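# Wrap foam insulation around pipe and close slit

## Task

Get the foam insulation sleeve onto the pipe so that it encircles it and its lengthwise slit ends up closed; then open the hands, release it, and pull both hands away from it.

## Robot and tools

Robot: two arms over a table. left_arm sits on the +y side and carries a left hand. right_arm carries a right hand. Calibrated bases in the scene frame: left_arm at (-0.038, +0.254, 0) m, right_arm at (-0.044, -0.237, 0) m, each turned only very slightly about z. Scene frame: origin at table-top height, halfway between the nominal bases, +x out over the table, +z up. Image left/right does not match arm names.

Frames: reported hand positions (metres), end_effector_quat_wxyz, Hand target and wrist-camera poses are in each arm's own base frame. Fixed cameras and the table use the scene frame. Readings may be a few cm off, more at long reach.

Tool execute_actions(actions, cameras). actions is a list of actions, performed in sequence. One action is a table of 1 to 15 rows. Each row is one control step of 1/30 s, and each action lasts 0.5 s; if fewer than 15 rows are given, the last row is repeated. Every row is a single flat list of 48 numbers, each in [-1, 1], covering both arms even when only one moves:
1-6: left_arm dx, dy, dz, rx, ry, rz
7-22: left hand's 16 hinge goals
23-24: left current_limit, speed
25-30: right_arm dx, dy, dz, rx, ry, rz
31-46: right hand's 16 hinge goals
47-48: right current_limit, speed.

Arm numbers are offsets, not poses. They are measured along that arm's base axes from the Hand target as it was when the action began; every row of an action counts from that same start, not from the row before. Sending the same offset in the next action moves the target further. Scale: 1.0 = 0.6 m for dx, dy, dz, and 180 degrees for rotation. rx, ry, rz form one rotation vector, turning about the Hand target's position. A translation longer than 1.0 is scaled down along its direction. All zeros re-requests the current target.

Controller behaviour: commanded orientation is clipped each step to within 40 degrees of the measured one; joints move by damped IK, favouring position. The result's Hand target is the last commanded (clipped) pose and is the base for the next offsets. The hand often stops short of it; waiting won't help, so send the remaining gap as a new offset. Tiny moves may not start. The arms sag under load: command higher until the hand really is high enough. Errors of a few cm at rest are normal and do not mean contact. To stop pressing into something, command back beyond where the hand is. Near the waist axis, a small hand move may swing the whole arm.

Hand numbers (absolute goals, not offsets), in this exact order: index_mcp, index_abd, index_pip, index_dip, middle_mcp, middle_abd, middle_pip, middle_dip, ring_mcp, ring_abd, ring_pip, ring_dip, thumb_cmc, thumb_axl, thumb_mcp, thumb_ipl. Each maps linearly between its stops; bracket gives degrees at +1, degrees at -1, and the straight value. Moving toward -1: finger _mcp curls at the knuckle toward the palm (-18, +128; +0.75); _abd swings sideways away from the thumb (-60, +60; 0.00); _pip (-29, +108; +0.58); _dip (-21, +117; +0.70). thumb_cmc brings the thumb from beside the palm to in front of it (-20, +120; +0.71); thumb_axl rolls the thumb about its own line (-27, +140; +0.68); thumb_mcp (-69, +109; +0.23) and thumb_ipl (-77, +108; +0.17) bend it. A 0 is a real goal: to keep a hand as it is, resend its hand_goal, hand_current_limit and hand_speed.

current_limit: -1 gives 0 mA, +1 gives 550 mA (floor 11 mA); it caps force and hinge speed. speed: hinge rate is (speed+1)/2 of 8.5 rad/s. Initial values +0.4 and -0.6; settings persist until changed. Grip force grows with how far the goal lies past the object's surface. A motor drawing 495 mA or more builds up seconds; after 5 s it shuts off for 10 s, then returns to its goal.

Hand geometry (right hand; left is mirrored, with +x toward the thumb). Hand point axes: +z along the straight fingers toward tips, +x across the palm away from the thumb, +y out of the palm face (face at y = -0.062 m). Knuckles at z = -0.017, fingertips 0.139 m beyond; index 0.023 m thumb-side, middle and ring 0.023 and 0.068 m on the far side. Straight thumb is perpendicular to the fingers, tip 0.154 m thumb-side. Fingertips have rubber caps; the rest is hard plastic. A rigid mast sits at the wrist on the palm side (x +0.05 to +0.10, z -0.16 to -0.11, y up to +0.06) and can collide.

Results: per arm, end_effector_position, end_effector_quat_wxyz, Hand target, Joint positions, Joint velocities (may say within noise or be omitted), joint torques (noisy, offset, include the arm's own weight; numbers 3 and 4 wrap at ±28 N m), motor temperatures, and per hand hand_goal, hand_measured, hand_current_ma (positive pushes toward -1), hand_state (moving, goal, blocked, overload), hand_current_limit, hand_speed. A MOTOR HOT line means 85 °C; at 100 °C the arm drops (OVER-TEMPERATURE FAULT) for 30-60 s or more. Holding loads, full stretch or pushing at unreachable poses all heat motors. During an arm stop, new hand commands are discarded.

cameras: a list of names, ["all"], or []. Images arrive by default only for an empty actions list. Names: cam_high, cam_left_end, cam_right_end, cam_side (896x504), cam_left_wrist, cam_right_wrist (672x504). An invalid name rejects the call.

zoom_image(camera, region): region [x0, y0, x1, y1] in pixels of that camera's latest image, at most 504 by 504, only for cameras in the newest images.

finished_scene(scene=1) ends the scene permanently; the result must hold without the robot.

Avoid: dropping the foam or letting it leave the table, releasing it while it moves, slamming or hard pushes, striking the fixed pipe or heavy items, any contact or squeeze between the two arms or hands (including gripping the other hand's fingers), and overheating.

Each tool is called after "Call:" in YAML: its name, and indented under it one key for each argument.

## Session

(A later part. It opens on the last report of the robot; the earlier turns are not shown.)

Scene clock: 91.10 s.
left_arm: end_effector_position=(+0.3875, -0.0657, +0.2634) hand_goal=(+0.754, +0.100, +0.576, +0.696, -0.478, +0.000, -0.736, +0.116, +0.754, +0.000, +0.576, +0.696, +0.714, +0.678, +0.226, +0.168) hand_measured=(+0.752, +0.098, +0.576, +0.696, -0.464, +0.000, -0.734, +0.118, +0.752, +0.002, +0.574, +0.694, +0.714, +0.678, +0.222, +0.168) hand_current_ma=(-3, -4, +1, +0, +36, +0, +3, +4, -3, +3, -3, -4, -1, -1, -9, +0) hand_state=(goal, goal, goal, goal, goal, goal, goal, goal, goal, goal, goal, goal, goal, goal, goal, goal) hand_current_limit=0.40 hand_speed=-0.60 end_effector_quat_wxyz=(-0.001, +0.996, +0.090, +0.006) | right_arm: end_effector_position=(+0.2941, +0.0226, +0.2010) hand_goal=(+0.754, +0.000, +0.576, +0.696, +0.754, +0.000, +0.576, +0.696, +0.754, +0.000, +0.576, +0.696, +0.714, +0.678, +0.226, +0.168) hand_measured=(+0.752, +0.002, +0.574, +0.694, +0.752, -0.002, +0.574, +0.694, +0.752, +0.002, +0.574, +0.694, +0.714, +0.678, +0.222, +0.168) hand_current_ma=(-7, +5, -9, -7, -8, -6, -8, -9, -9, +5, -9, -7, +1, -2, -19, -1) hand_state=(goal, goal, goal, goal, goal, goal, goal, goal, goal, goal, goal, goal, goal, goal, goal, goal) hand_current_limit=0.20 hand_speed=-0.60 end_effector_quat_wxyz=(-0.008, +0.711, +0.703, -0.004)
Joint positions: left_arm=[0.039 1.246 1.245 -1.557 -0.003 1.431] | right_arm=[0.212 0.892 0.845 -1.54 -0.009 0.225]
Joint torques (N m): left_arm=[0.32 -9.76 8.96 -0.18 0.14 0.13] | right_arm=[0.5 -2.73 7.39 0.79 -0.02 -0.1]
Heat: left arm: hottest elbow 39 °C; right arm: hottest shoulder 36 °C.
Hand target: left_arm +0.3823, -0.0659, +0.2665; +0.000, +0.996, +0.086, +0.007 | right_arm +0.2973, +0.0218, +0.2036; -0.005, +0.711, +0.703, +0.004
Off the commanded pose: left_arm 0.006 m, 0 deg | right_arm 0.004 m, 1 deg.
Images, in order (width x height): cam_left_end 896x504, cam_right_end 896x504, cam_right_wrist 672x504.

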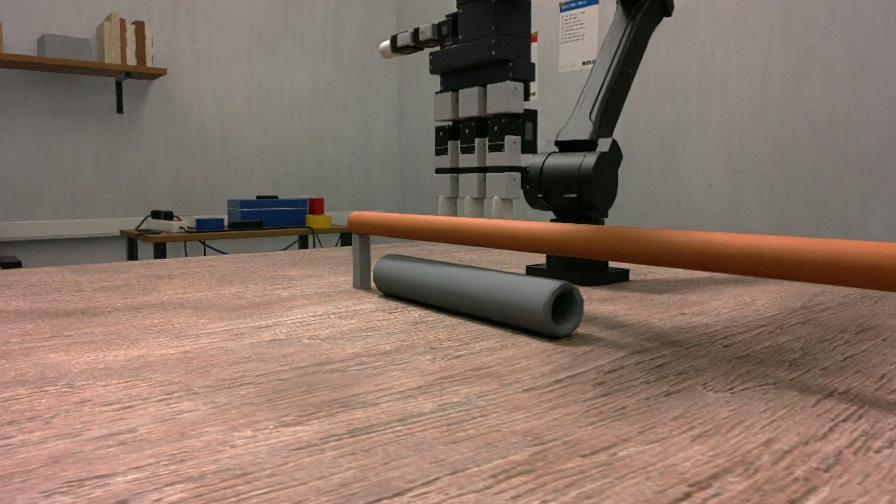

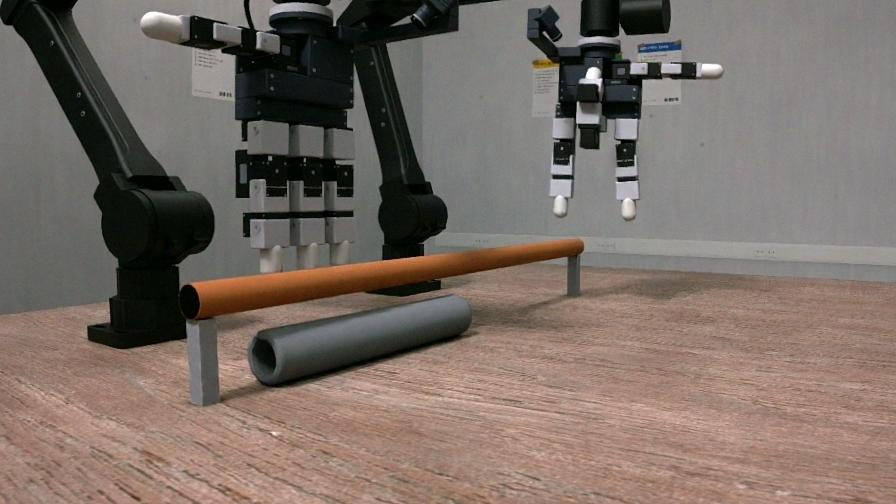

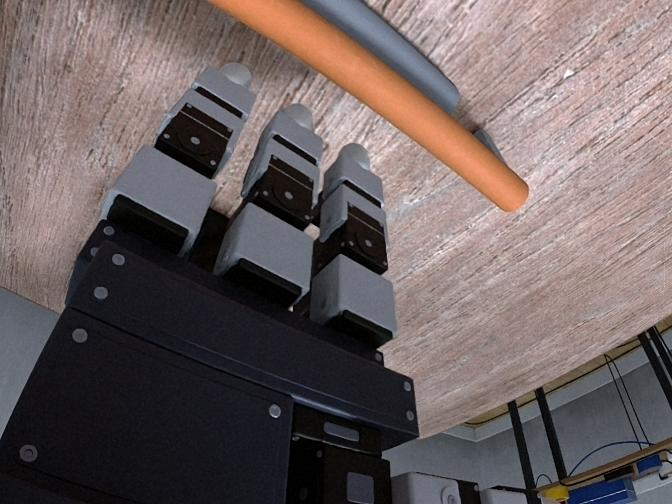

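Call:
execute_actions:
  actions:
    - [[0,0,0,0,0,0,0.754,0.1,0.576,0.696,-0.479,0,-0.737,0.116,0.754,0,0.576,0.696,0.714,0.678,0.226,0.168,0.4,-0.6,0,0,-0.05,0,0,0,0.754,0,0.576,0.696,0.754,0,0.576,0.696,0.754,0,0.576,0.696,0.714,0.678,0.226,0.168,0.2,-0.6]]
    - [[0,0,0,0,0,0,0.754,0.1,0.576,0.696,-0.479,0,-0.737,0.116,0.754,0,0.576,0.696,0.714,0.678,0.226,0.168,0.4,-0.6,0,0,-0.05,0,0,0,0.754,0,0.576,0.696,0.754,0,0.576,0.696,0.754,0,0.576,0.696,0.714,0.678,0.226,0.168,0.2,-0.6]]
    - [[0,0,0,0,0,0,0.754,0.1,0.576,0.696,-0.479,0,-0.737,0.116,0.754,0,0.576,0.696,0.714,0.678,0.226,0.168,0.4,-0.6,0,0,-0.02,0,0,0,0.754,0,0.576,0.696,0.754,0,0.576,0.696,0.754,0,0.576,0.696,0.714,0.678,0.226,0.168,0.2,-0.6]]
  cameras: ["cam_left_end", "cam_right_end", "cam_right_wrist"]

Call:
zoom_image:
  camera: "cam_right_end"
  region: [200, 180, 450, 400]

Call:
zoom_image:
  camera: "cam_left_end"
  region: [350, 100, 600, 350]

Scene clock: 93.23 s.
left_arm: end_effector_position=(+0.3875, -0.0657, +0.2634) hand_goal=(+0.754, +0.100, +0.576, +0.696, -0.478, +0.000, -0.736, +0.116, +0.754, +0.000, +0.576, +0.696, +0.714, +0.678, +0.226, +0.168) hand_measured=(+0.752, +0.098, +0.576, +0.696, -0.464, +0.000, -0.734, +0.118, +0.752, +0.002, +0.574, +0.694, +0.714, +0.678, +0.222, +0.168) hand_current_ma=(-3, -4, +1, +0, +36, +0, +3, +4, -3, +3, -3, -4, -1, -1, -9, +0) hand_state=(goal, goal, goal, goal, goal, goal, goal, goal, goal, goal, goal, goal, goal, goal, goal, goal) hand_current_limit=0.40 hand_speed=-0.60 end_effector_quat_wxyz=(-0.001, +0.996, +0.090, +0.006) | right_arm: end_effector_position=(+0.2940, +0.0226, +0.1338) hand_goal=(+0.754, +0.000, +0.576, +0.696, +0.754, +0.000, +0.576, +0.696, +0.754, +0.000, +0.576, +0.696, +0.714, +0.678, +0.226, +0.168) hand_measured=(+0.752, +0.002, +0.574, +0.694, +0.752, -0.002, +0.574, +0.694, +0.752, +0.002, +0.574, +0.694, +0.714, +0.678, +0.222, +0.168) hand_current_ma=(-7, +5, -9, -7, -8, -6, -8, -9, -8, +5, -9, -7, +1, -2, -19, -1) hand_state=(goal, goal, goal, goal, goal, goal, goal, goal, goal, goal, goal, goal, goal, goal, goal, goal) hand_current_limit=0.20 hand_speed=-0.60 end_effector_quat_wxyz=(-0.003, +0.711, +0.703, +0.003)
Joint positions: left_arm=[0.039 1.246 1.245 -1.557 -0.003 1.431] | right_arm=[0.212 0.909 0.673 -1.333 -0.009 0.224]
Joint torques (N m): left_arm=[0.09 -9.35 8.85 -0.21 0.12 0.12] | right_arm=[0.73 -1.32 7.13 0.83 -0.02 -0.1]
Heat: left arm: hottest elbow 39 °C; right arm: hottest shoulder 36 °C.
Hand target: left_arm +0.3823, -0.0659, +0.2665; +0.000, +0.996, +0.086, +0.007 | right_arm +0.2974, +0.0219, +0.1317; -0.004, +0.711, +0.703, +0.004
Off the commanded pose: left_arm 0.006 m, 0 deg | right_arm 0.004 m, 0 deg.
Images, in order (width x height): cam_left_end 896x504, cam_right_end 896x504, cam_right_wrist 672x504.

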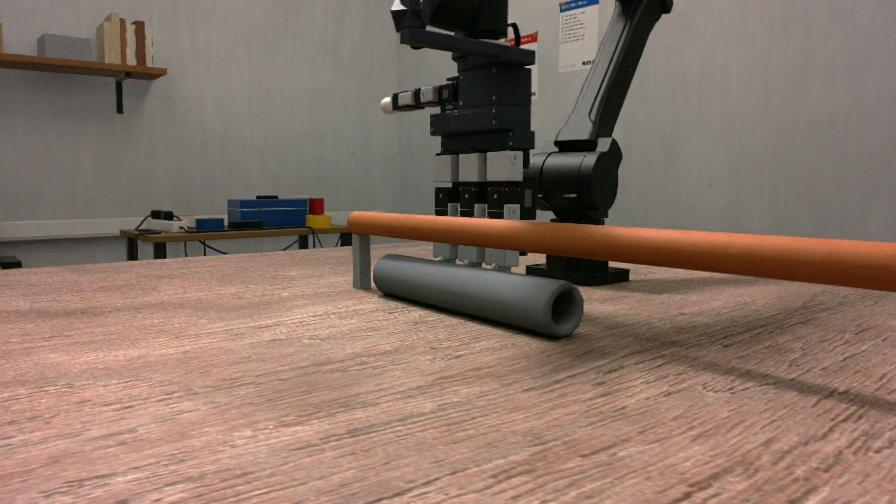

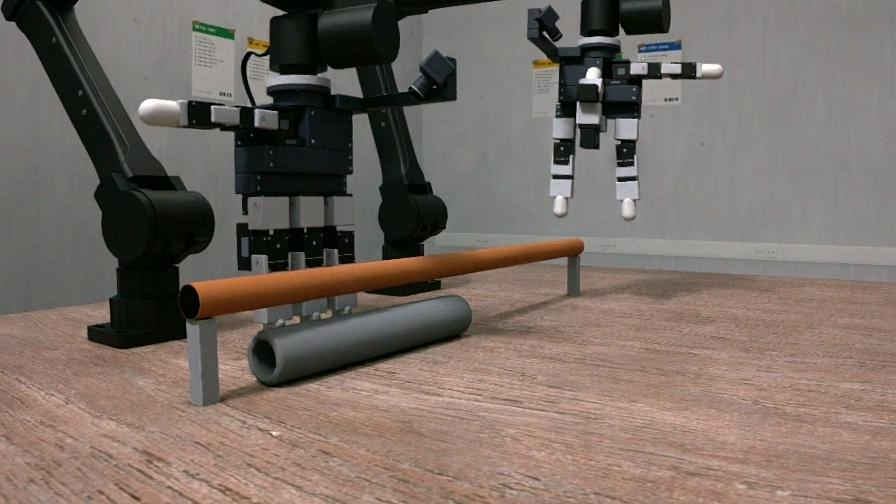

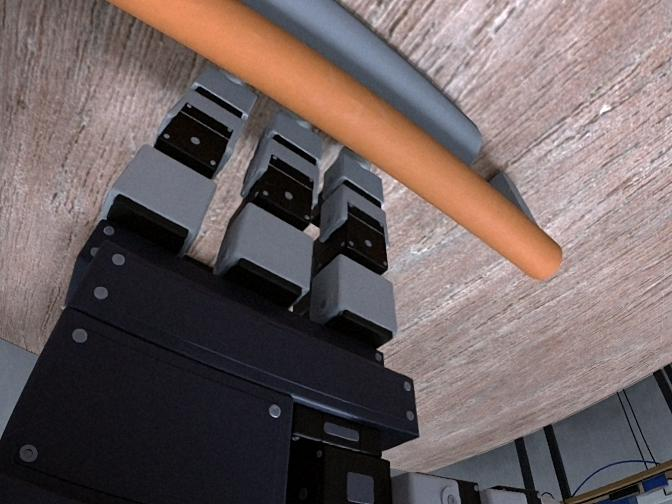

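Scaled by 2.016 from the camera's 896x504 image, which has a finer 1280x720 frame.

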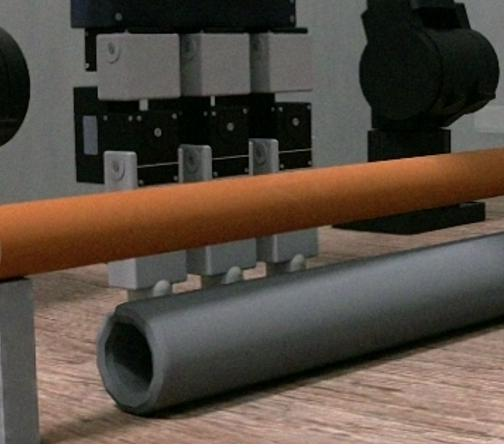

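Scaled by 2.016 from the camera's 896x504 image, which has a finer 1280x720 frame.

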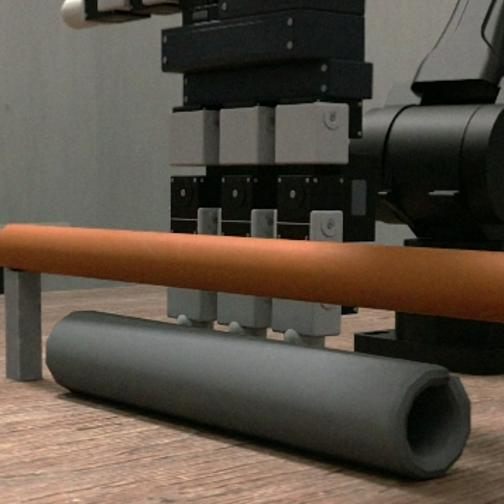

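Call:
execute_actions:
  actions:
    - [[0,0,0,0,0,0,0.754,0.1,0.576,0.696,-0.479,0,-0.737,0.116,0.754,0,0.576,0.696,0.714,0.678,0.226,0.168,0.4,-0.6,0,0,-0.015,0,0,0,0.754,0,0.576,0.696,0.754,0,0.576,0.696,0.754,0,0.576,0.696,0.714,0.678,0.226,0.168,0.2,-0.7]]
    - [[0,0,0,0,0,0,0.754,0.1,0.576,0.696,-0.479,0,-0.737,0.116,0.754,0,0.576,0.696,0.714,0.678,0.226,0.168,0.4,-0.6,0.01,0,0,0,0,0,0.754,0,0.576,0.4,0.754,0,0.576,0.4,0.754,0,0.576,0.4,0.714,0.678,0.226,0.168,0.2,-0.85]]
    - [[0,0,0,0,0,0,0.754,0.1,0.576,0.696,-0.479,0,-0.737,0.116,0.754,0,0.576,0.696,0.714,0.678,0.226,0.168,0.4,-0.6,0,0,0,0,0,0,0.754,0,0.576,0.15,0.754,0,0.576,0.15,0.754,0,0.576,0.15,0.714,0.678,0.226,0.168,0.2,-0.85]]
    - [[0,0,0,0,0,0,0.754,0.1,0.576,0.696,-0.479,0,-0.737,0.116,0.754,0,0.576,0.696,0.714,0.678,0.226,0.168,0.4,-0.6,0,0,0,0,0,0,0.754,0,0.576,0.0,0.754,0,0.576,0.0,0.754,0,0.576,0.0,0.714,0.678,0.226,0.168,0.2,-0.85]]
  cameras: ["cam_left_end", "cam_right_end", "cam_right_wrist"]

Call:
zoom_image:
  camera: "cam_right_end"
  region: [200, 180, 450, 400]

Call:
zoom_image:
  camera: "cam_left_end"
  region: [350, 100, 600, 350]

Scene clock: 95.83 s.
left_arm: end_effector_position=(+0.3875, -0.0657, +0.2634) hand_goal=(+0.754, +0.100, +0.576, +0.696, -0.478, +0.000, -0.736, +0.116, +0.754, +0.000, +0.576, +0.696, +0.714, +0.678, +0.226, +0.168) hand_measured=(+0.752, +0.098, +0.576, +0.696, -0.464, +0.000, -0.734, +0.118, +0.752, +0.002, +0.574, +0.694, +0.714, +0.678, +0.222, +0.168) hand_current_ma=(-3, -4, +1, +0, +36, +0, +3, +4, -3, +3, -3, -4, -1, -1, -9, +0) hand_state=(goal, goal, goal, goal, goal, goal, goal, goal, goal, goal, goal, goal, goal, goal, goal, goal) hand_current_limit=0.40 hand_speed=-0.60 end_effector_quat_wxyz=(-0.001, +0.996, +0.090, +0.006) | right_arm: end_effector_position=(+0.2965, +0.0218, +0.1202) hand_goal=(+0.754, +0.000, +0.576, +0.000, +0.754, +0.000, +0.576, +0.000, +0.754, +0.000, +0.576, +0.000, +0.714, +0.678, +0.226, +0.168) hand_measured=(+0.752, +0.002, +0.574, +0.004, +0.752, -0.002, +0.574, +0.004, +0.752, +0.002, +0.574, +0.004, +0.714, +0.678, +0.222, +0.168) hand_current_ma=(-7, +5, -9, +11, -8, -6, -8, +11, -8, +5, -9, +10, +1, -2, -19, -1) hand_state=(goal, goal, goal, goal, goal, goal, goal, goal, goal, goal, goal, goal, goal, goal, goal, goal) hand_current_limit=0.20 hand_speed=-0.85 end_effector_quat_wxyz=(-0.006, +0.711, +0.703, -0.001)
Joint positions: left_arm=[0.039 1.246 1.245 -1.557 -0.003 1.431] | right_arm=[0.207 0.937 0.653 -1.296 -0.009 0.219]
Joint torques (N m): left_arm=[0.21 -9.76 8.91 -0.16 0.13 0.12] | right_arm=[0.56 -1.61 7.88 0.77 -0.02 -0.11]
Heat: left arm: hottest elbow 39 °C; right arm: hottest shoulder 36 °C.
Hand target: left_arm +0.3823, -0.0659, +0.2665; +0.000, +0.996, +0.086, +0.007 | right_arm +0.3034, +0.0218, +0.1226; -0.004, +0.711, +0.703, +0.004
Off the commanded pose: left_arm 0.006 m, 0 deg | right_arm 0.007 m, 1 deg.
Images, in order (width x height): cam_left_end 896x504, cam_right_end 896x504, cam_right_wrist 672x504.

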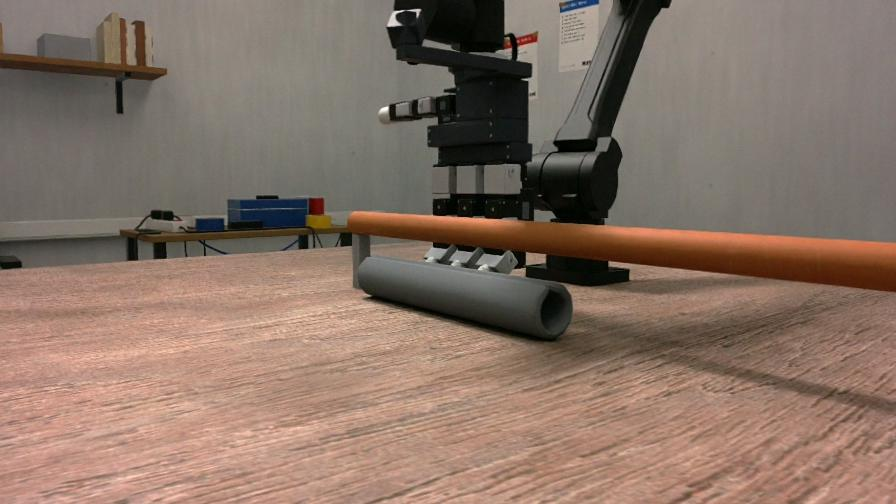

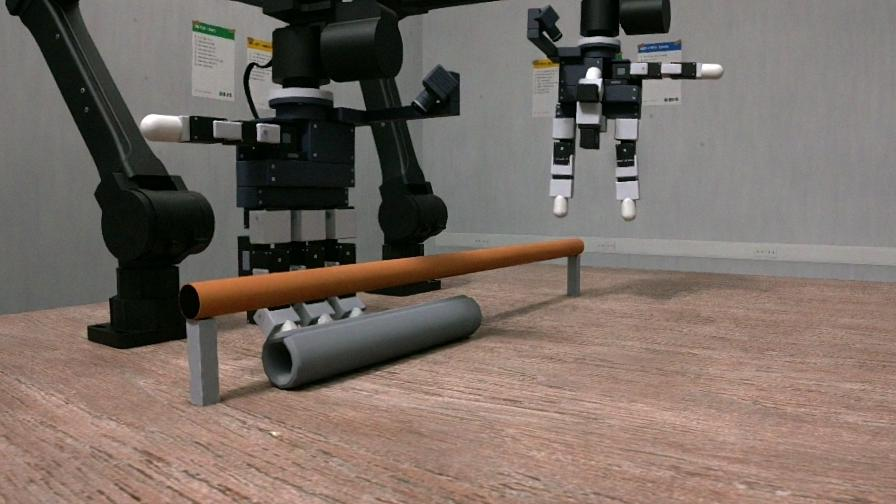

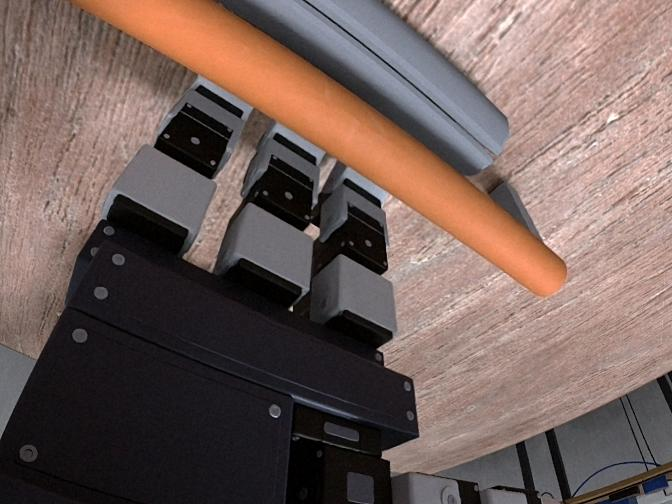

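Scaled by 2.016 from the camera's 896x504 image, which has a finer 1280x720 frame.

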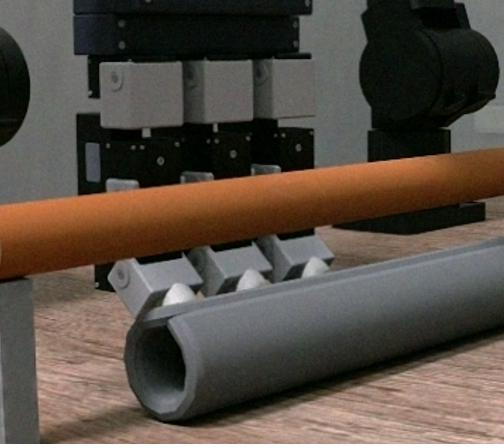

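Scaled by 2.016 from the camera's 896x504 image, which has a finer 1280x720 frame.

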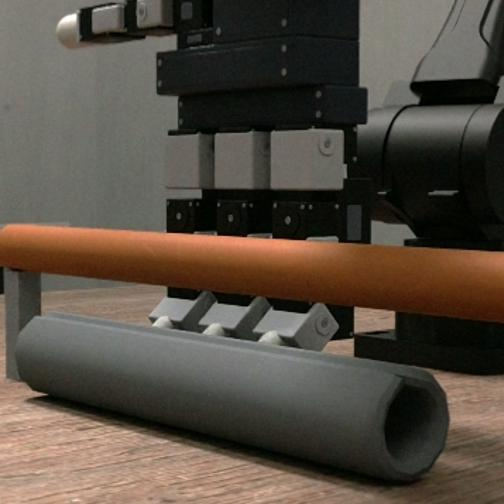

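Call:
execute_actions:
  actions:
    - [[0,0,0,0,0,0,0.754,0.1,0.576,0.696,-0.479,0,-0.737,0.116,0.754,0,0.576,0.696,0.714,0.678,0.226,0.168,0.4,-0.6,0,0,0,0,0,0,0.754,0,0.45,0.04,0.754,0,0.45,0.04,0.754,0,0.45,0.04,0.714,0.678,0.226,0.168,0.2,-0.9]]
    - [[0,0,0,0,0,0,0.754,0.1,0.576,0.696,-0.479,0,-0.737,0.116,0.754,0,0.576,0.696,0.714,0.678,0.226,0.168,0.4,-0.6,0,0,0,0,0,0,0.754,0,0.314,0.087,0.754,0,0.314,0.087,0.754,0,0.314,0.087,0.714,0.678,0.226,0.168,0.2,-0.9]]
  cameras: ["cam_left_end", "cam_right_end", "cam_right_wrist", "cam_side"]

Call:
zoom_image:
  camera: "cam_right_end"
  region: [200, 180, 450, 400]

Call:
zoom_image:
  camera: "cam_left_end"
  region: [350, 100, 600, 350]

Scene clock: 97.53 s.
left_arm: end_effector_position=(+0.3875, -0.0657, +0.2634) hand_goal=(+0.754, +0.100, +0.576, +0.696, -0.478, +0.000, -0.736, +0.116, +0.754, +0.000, +0.576, +0.696, +0.714, +0.678, +0.226, +0.168) hand_measured=(+0.752, +0.098, +0.576, +0.696, -0.464, +0.000, -0.734, +0.118, +0.752, +0.002, +0.574, +0.694, +0.714, +0.678, +0.222, +0.168) hand_current_ma=(-3, -4, +1, +0, +36, +0, +3, +4, -3, +3, -3, -4, -1, -1, -9, +0) hand_state=(goal, goal, goal, goal, goal, goal, goal, goal, goal, goal, goal, goal, goal, goal, goal, goal) hand_current_limit=0.40 hand_speed=-0.60 end_effector_quat_wxyz=(-0.001, +0.996, +0.090, +0.006) | right_arm: end_effector_position=(+0.2965, +0.0218, +0.1202) hand_goal=(+0.754, +0.000, +0.314, +0.088, +0.754, +0.000, +0.314, +0.088, +0.754, +0.000, +0.314, +0.088, +0.714, +0.678, +0.226, +0.168) hand_measured=(+0.752, +0.002, +0.318, +0.086, +0.752, -0.002, +0.318, +0.086, +0.752, +0.002, +0.318, +0.086, +0.714, +0.678, +0.222, +0.168) hand_current_ma=(-7, +5, +16, -8, -8, -6, +14, -8, -8, +5, +14, -7, +1, -2, -19, -1) hand_state=(goal, goal, goal, goal, goal, goal, goal, goal, goal, goal, goal, goal, goal, goal, goal, goal) hand_current_limit=0.20 hand_speed=-0.90 end_effector_quat_wxyz=(-0.006, +0.711, +0.703, -0.001)
Joint positions: left_arm=[0.039 1.246 1.245 -1.557 -0.003 1.431] | right_arm=[0.207 0.937 0.653 -1.296 -0.009 0.219]
Joint torques (N m): left_arm=[0.44 -9.47 8.92 -0.21 0.12 0.12] | right_arm=[0.67 -1.85 7.9 0.81 -0.01 -0.12]
Heat: left arm: hottest elbow 39 °C; right arm: hottest shoulder 36 °C.
Hand target: left_arm +0.3823, -0.0659, +0.2665; +0.000, +0.996, +0.086, +0.007 | right_arm +0.3034, +0.0218, +0.1226; -0.004, +0.711, +0.703, +0.004
Off the commanded pose: left_arm 0.006 m, 0 deg | right_arm 0.007 m, 1 deg.
Images, in order (width x height): cam_left_end 896x504, cam_right_end 896x504, cam_side 896x504, cam_right_wrist 672x504.

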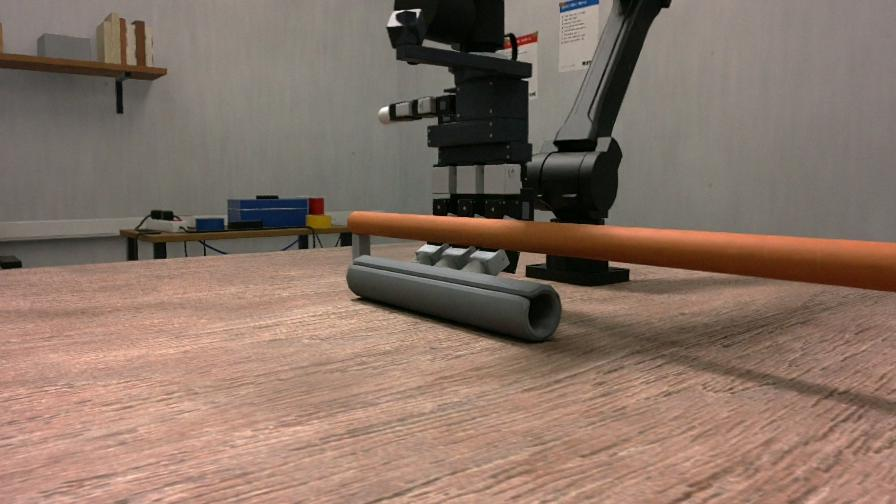

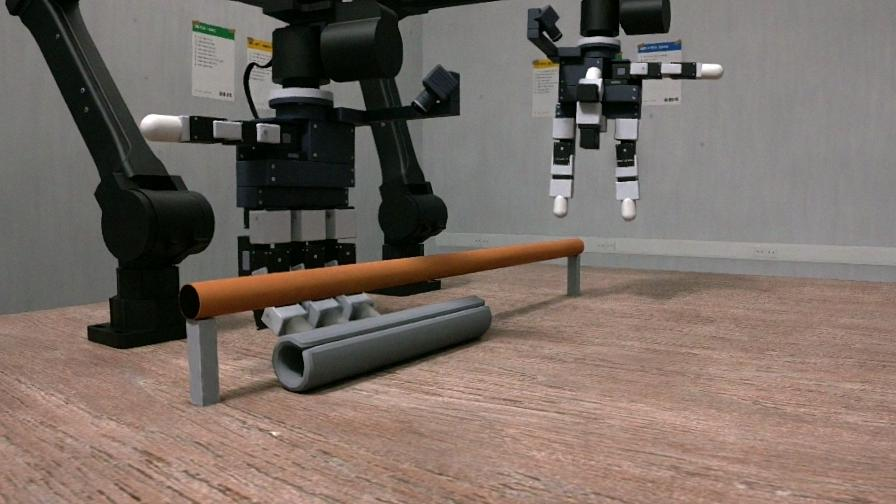

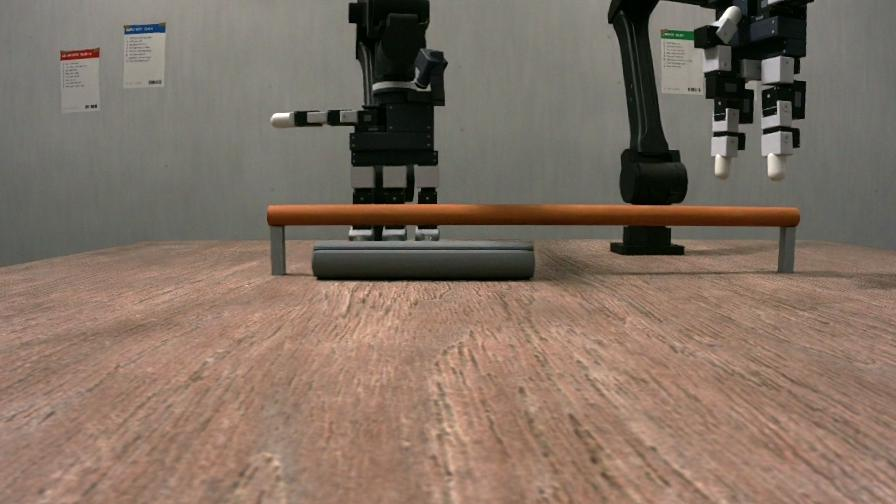

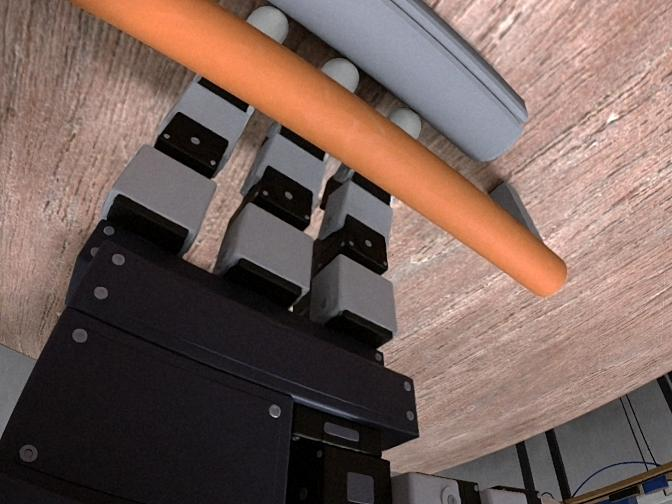

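Scaled by 2.016 from the camera's 896x504 image, which has a finer 1280x720 frame.

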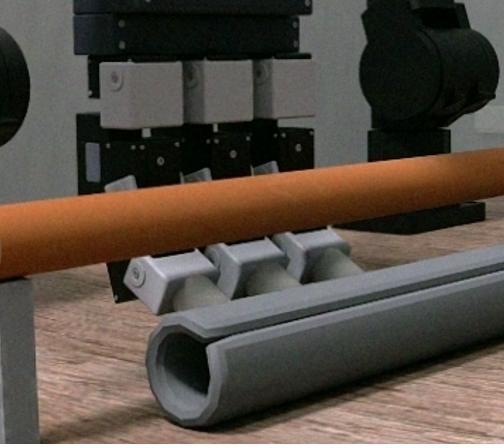

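Scaled by 2.016 from the camera's 896x504 image, which has a finer 1280x720 frame.

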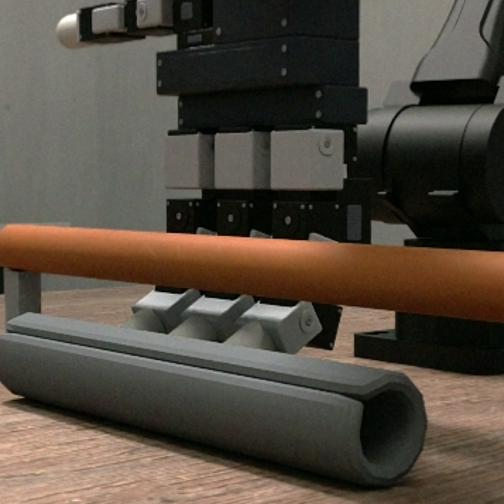

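Call:
execute_actions:
  actions:
    - [[0,0,0,0,0,0,0.754,0.1,0.576,0.696,-0.479,0,-0.737,0.116,0.754,0,0.576,0.696,0.714,0.678,0.226,0.168,0.4,-0.6,-0.01,0,0,0,0,0,0.754,0,0.576,0.696,0.754,0,0.576,0.696,0.754,0,0.576,0.696,0.714,0.678,0.226,0.168,0.2,-0.6]]
    - [[0,0,0,0,0,0,0.754,0.1,0.576,0.696,-0.479,0,-0.737,0.116,0.754,0,0.576,0.696,0.714,0.678,0.226,0.168,0.4,-0.6,0,0,0.06,0,0,0,0.754,0,0.576,0.696,0.754,0,0.576,0.696,0.754,0,0.576,0.696,0.714,0.678,0.226,0.168,0.2,-0.6]]
    - [[0,0,0,0,0,0,0.754,0.1,0.576,0.696,-0.479,0,-0.737,0.116,0.754,0,0.576,0.696,0.714,0.678,0.226,0.168,0.4,-0.6,0,0,0.09,0,0,0,0.754,0,0.576,0.696,0.754,0,0.576,0.696,0.754,0,0.576,0.696,0.714,0.678,0.226,0.168,0.2,-0.6]]
    - [[0,0,0,0,0,0,0.754,0.1,0.576,0.696,-0.479,0,-0.737,0.116,0.754,0,0.576,0.696,0.714,0.678,0.226,0.168,0.4,-0.6,0,0,0.09,0,0,-0.06,0.754,0,0.576,0.696,0.754,0,0.576,0.696,0.754,0,0.576,0.696,0.714,0.678,0.226,0.168,0.2,-0.6]]
    - [[0,0,0,0,0,0,0.754,0.1,0.576,0.696,-0.479,0,-0.737,0.116,0.754,0,0.576,0.696,0.714,0.678,0.226,0.168,0.4,-0.6,0,0.03,0,0,0,-0.1222,-0.479,0,-0.737,0.116,0.754,0,0.576,0.696,0.754,0,0.576,0.696,0.714,0.678,0.226,0.168,0.2,-0.6]]
    - [[0,0,0,0,0,0,0.754,0.1,0.576,0.696,-0.479,0,-0.737,0.116,0.754,0,0.576,0.696,0.714,0.678,0.226,0.168,0.4,-0.6,0,0.035,0,0,0,-0.1222,-0.479,0,-0.737,0.116,0.479,0,0.285,0.406,0.754,0,0.576,0.696,0.714,0.678,0.226,0.168,0.2,-0.6]]
    - [[0,0,0,0,0,0,0.754,0.1,0.576,0.696,-0.479,0,-0.737,0.116,0.754,0,0.576,0.696,0.714,0.678,0.226,0.168,0.4,-0.6,0,0.035,-0.05,0,0,-0.1222,-0.479,0,-0.737,0.116,0.479,0,0.285,0.406,0.754,0,0.576,0.696,0.714,0.678,0.226,0.168,0.2,-0.6]]
    - [[0,0,0,0,0,0,0.754,0.1,0.576,0.696,-0.479,0,-0.737,0.116,0.754,0,0.576,0.696,0.714,0.678,0.226,0.168,0.4,-0.6,0,0,-0.05,0,0,-0.06,-0.479,0,-0.737,0.116,0.479,0,0.285,0.406,0.754,0,0.576,0.696,0.714,0.678,0.226,0.168,0.2,-0.6]]
  cameras: ["cam_left_end", "cam_right_end", "cam_side"]

Scene clock: 103.60 s.
left_arm: end_effector_position=(+0.3875, -0.0657, +0.2634) hand_goal=(+0.754, +0.100, +0.576, +0.696, -0.478, +0.000, -0.736, +0.116, +0.754, +0.000, +0.576, +0.696, +0.714, +0.678, +0.226, +0.168) hand_measured=(+0.752, +0.098, +0.576, +0.696, -0.464, +0.000, -0.734, +0.118, +0.752, +0.002, +0.574, +0.694, +0.714, +0.678, +0.222, +0.168) hand_current_ma=(-3, -4, +1, +0, +36, +0, +3, +4, -3, +3, -3, -4, -1, -1, -9, +0) hand_state=(goal, goal, goal, goal, goal, goal, goal, goal, goal, goal, goal, goal, goal, goal, goal, goal) hand_current_limit=0.40 hand_speed=-0.60 end_effector_quat_wxyz=(-0.001, +0.996, +0.090, +0.006) | right_arm: end_effector_position=(+0.2920, +0.0815, +0.2069) hand_goal=(-0.478, +0.000, -0.736, +0.116, +0.480, +0.000, +0.286, +0.406, +0.754, +0.000, +0.576, +0.696, +0.714, +0.678, +0.226, +0.168) hand_measured=(-0.460, +0.002, -0.732, +0.118, +0.486, -0.002, +0.292, +0.410, +0.752, +0.002, +0.574, +0.694, +0.714, +0.678, +0.222, +0.168) hand_current_ma=(+70, +5, +12, +8, +24, -4, +17, +11, -7, +5, -9, -8, -1, -2, -19, -1) hand_state=(goal, goal, goal, goal, goal, goal, goal, goal, goal, goal, goal, goal, goal, goal, goal, goal) hand_current_limit=0.20 hand_speed=-0.60 end_effector_quat_wxyz=(+0.000, +1.000, +0.024, +0.001)
Joint positions: left_arm=[0.039 1.246 1.245 -1.557 -0.003 1.431] | right_arm=[0.497 1.271 1.119 -1.417 0.002 2.019]
Joint torques (N m): left_arm=[0.5 -9.64 8.95 -0.17 0.14 0.11] | right_arm=[0.5 -7.41 7.75 0.62 0.24 0.05]
Heat: left arm: hottest elbow 39 °C; right arm: hottest shoulder 36 °C.
Hand target: left_arm +0.3823, -0.0659, +0.2665; +0.000, +0.996, +0.086, +0.007 | right_arm +0.2974, +0.0819, +0.2067; +0.000, +1.000, +0.015, +0.006
Off the commanded pose: left_arm 0.006 m, 0 deg | right_arm 0.006 m, 1 deg.
Images, in order (width x height): cam_left_end 896x504, cam_right_end 896x504, cam_side 896x504.

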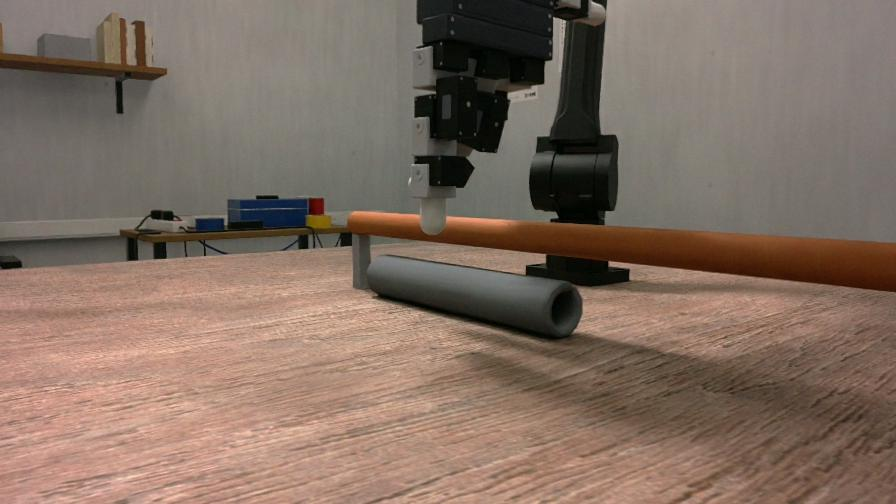

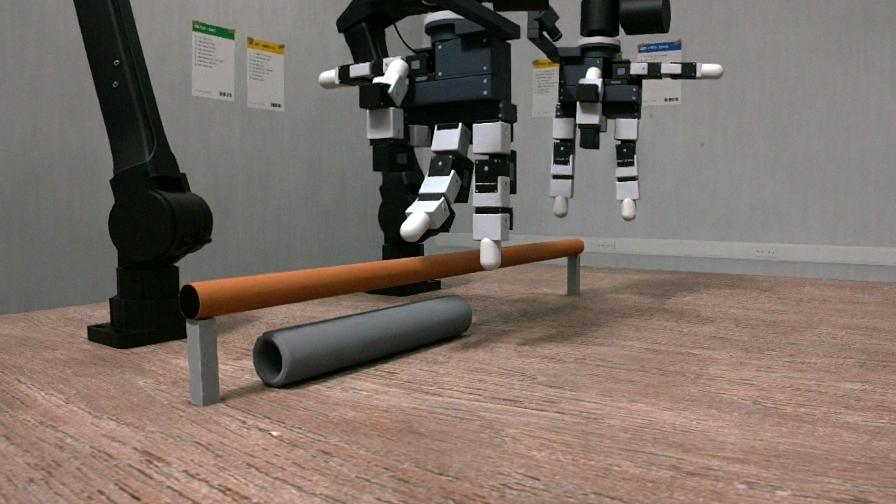

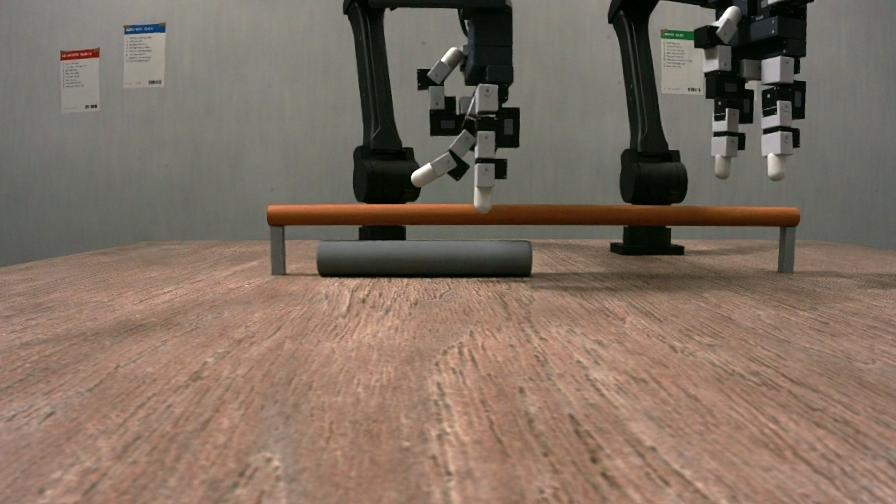

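Call:
zoom_image:
  camera: "cam_right_end"
  region: [230, 290, 330, 400]

Call:
zoom_image:
  camera: "cam_left_end"
  region: [500, 250, 610, 360]

Scaled by 4.582 from the camera's 896x504 image, which has a finer 1280x720 frame.

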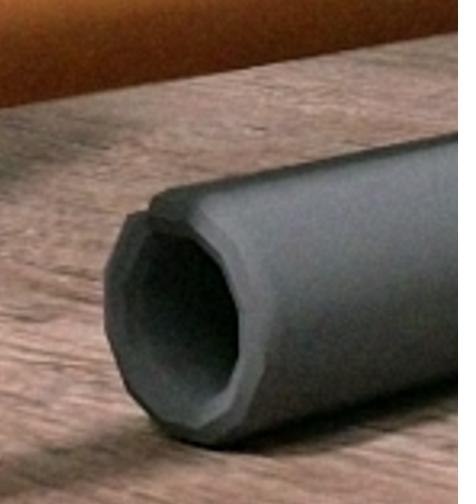

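Scaled by 4.582 from the camera's 896x504 image, which has a finer 1280x720 frame.

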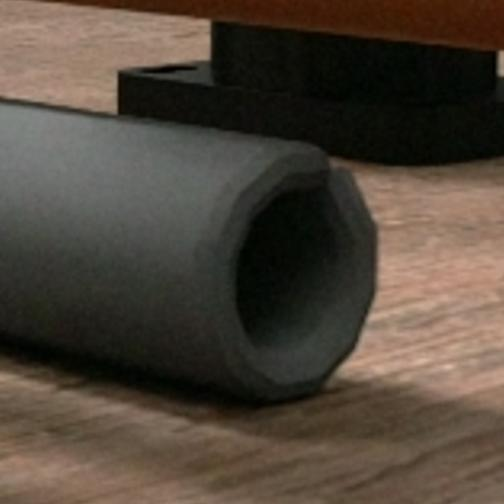

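Call:
execute_actions:
  actions:
    - [[0,0,0,0,0,0,0.754,0.1,0.576,0.696,-0.479,0,-0.737,0.116,0.754,0,0.576,0.696,0.714,0.678,0.226,0.168,0.4,-0.6,0,0,0.1,0,0,0.04,-0.479,0,-0.737,0.116,0.754,0,0.576,0.696,0.754,0,0.576,0.696,0.714,0.678,0.226,0.168,0.2,-0.6]]
    - [[0,0,0,0,0,0,0.754,0.1,0.576,0.696,-0.479,0,-0.737,0.116,0.754,0,0.576,0.696,0.714,0.678,0.226,0.168,0.4,-0.6,0,-0.015,0,0,0,0.1222,0.754,0,0.576,0.696,0.754,0,0.576,0.696,0.754,0,0.576,0.696,0.714,0.678,0.226,0.168,0.2,-0.6]]
    - [[0,0,0,0,0,0,0.754,0.1,0.576,0.696,-0.479,0,-0.737,0.116,0.754,0,0.576,0.696,0.714,0.678,0.226,0.168,0.4,-0.6,0,-0.02,0,0,0,0.1222,0.754,0,0.576,0.696,0.754,0,0.576,0.696,0.754,0,0.576,0.696,0.714,0.678,0.226,0.168,0.2,-0.6]]
    - [[0,0,0,0,0,0,0.754,0.1,0.576,0.696,-0.479,0,-0.737,0.116,0.754,0,0.576,0.696,0.714,0.678,0.226,0.168,0.4,-0.6,0,-0.015,0,0,0,0.1222,0.754,0,0.576,0.696,0.754,0,0.576,0.696,0.754,0,0.576,0.696,0.714,0.678,0.226,0.168,0.2,-0.6]]
    - [[0,0,0,0,0,0,0.754,0.1,0.576,0.696,-0.479,0,-0.737,0.116,0.754,0,0.576,0.696,0.714,0.678,0.226,0.168,0.4,-0.6,0,0,0,0,0,0.08,0.754,0,0.576,0.696,0.754,0,0.576,0.696,0.754,0,0.576,0.696,0.714,0.678,0.226,0.168,0.2,-0.6]]
  cameras: ["cam_left_end", "cam_right_end"]

Scene clock: 109.73 s.
left_arm: end_effector_position=(+0.3875, -0.0657, +0.2634) hand_goal=(+0.754, +0.100, +0.576, +0.696, -0.478, +0.000, -0.736, +0.116, +0.754, +0.000, +0.576, +0.696, +0.714, +0.678, +0.226, +0.168) hand_measured=(+0.752, +0.098, +0.576, +0.696, -0.464, +0.000, -0.734, +0.118, +0.752, +0.002, +0.574, +0.694, +0.714, +0.678, +0.222, +0.168) hand_current_ma=(-3, -4, +1, +0, +36, +0, +3, +4, -3, +3, -3, -4, -1, -1, -9, +0) hand_state=(goal, goal, goal, goal, goal, goal, goal, goal, goal, goal, goal, goal, goal, goal, goal, goal) hand_current_limit=0.40 hand_speed=-0.60 end_effector_quat_wxyz=(-0.001, +0.996, +0.090, +0.006) | right_arm: end_effector_position=(+0.2994, +0.0541, +0.2638) hand_goal=(+0.754, +0.000, +0.576, +0.696, +0.754, +0.000, +0.576, +0.696, +0.754, +0.000, +0.576, +0.696, +0.714, +0.678, +0.226, +0.168) hand_measured=(+0.752, +0.002, +0.572, +0.694, +0.752, -0.002, +0.574, +0.694, +0.752, +0.002, +0.574, +0.694, +0.714, +0.678, +0.222, +0.168) hand_current_ma=(-8, +4, -10, -7, -9, -3, -9, -9, -6, +3, -8, -8, +0, -2, -20, -1) hand_state=(goal, goal, goal, goal, goal, goal, goal, goal, goal, goal, goal, goal, goal, goal, goal, goal) hand_current_limit=0.20 hand_speed=-0.60 end_effector_quat_wxyz=(-0.003, +0.712, +0.702, +0.002)
Joint positions: left_arm=[0.039 1.246 1.245 -1.557 -0.003 1.431] | right_arm=[0.345 0.924 1.024 -1.668 -0.007 0.36]
Joint torques (N m): left_arm=[0.67 -9.76 8.91 -0.2 0.13 0.12] | right_arm=[0.44 -3.72 7.47 0.13 -0.03 -0.11]
Heat: left arm: hottest elbow 39 °C; right arm: hottest shoulder 36 °C.
Hand target: left_arm +0.3823, -0.0659, +0.2665; +0.000, +0.996, +0.086, +0.007 | right_arm +0.2974, +0.0519, +0.2667; -0.005, +0.711, +0.703, +0.004
Off the commanded pose: left_arm 0.006 m, 0 deg | right_arm 0.004 m, 0 deg.
Images, in order (width x height): cam_left_end 896x504, cam_right_end 896x504.

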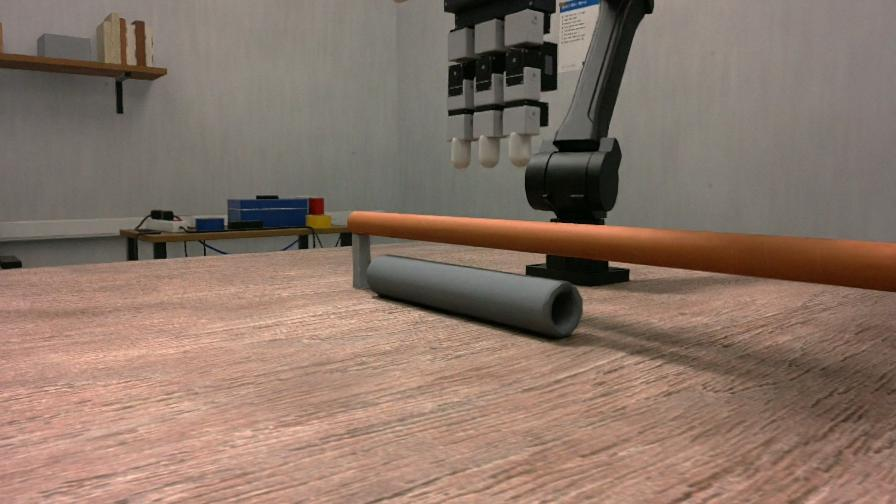

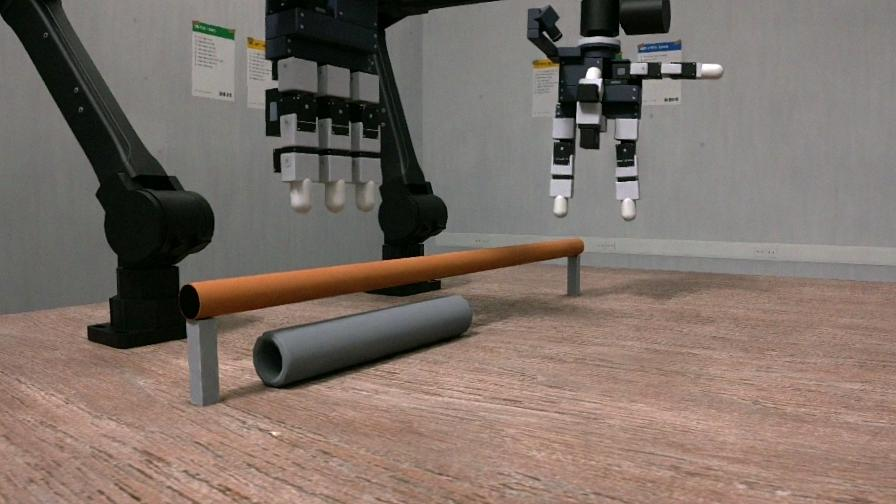

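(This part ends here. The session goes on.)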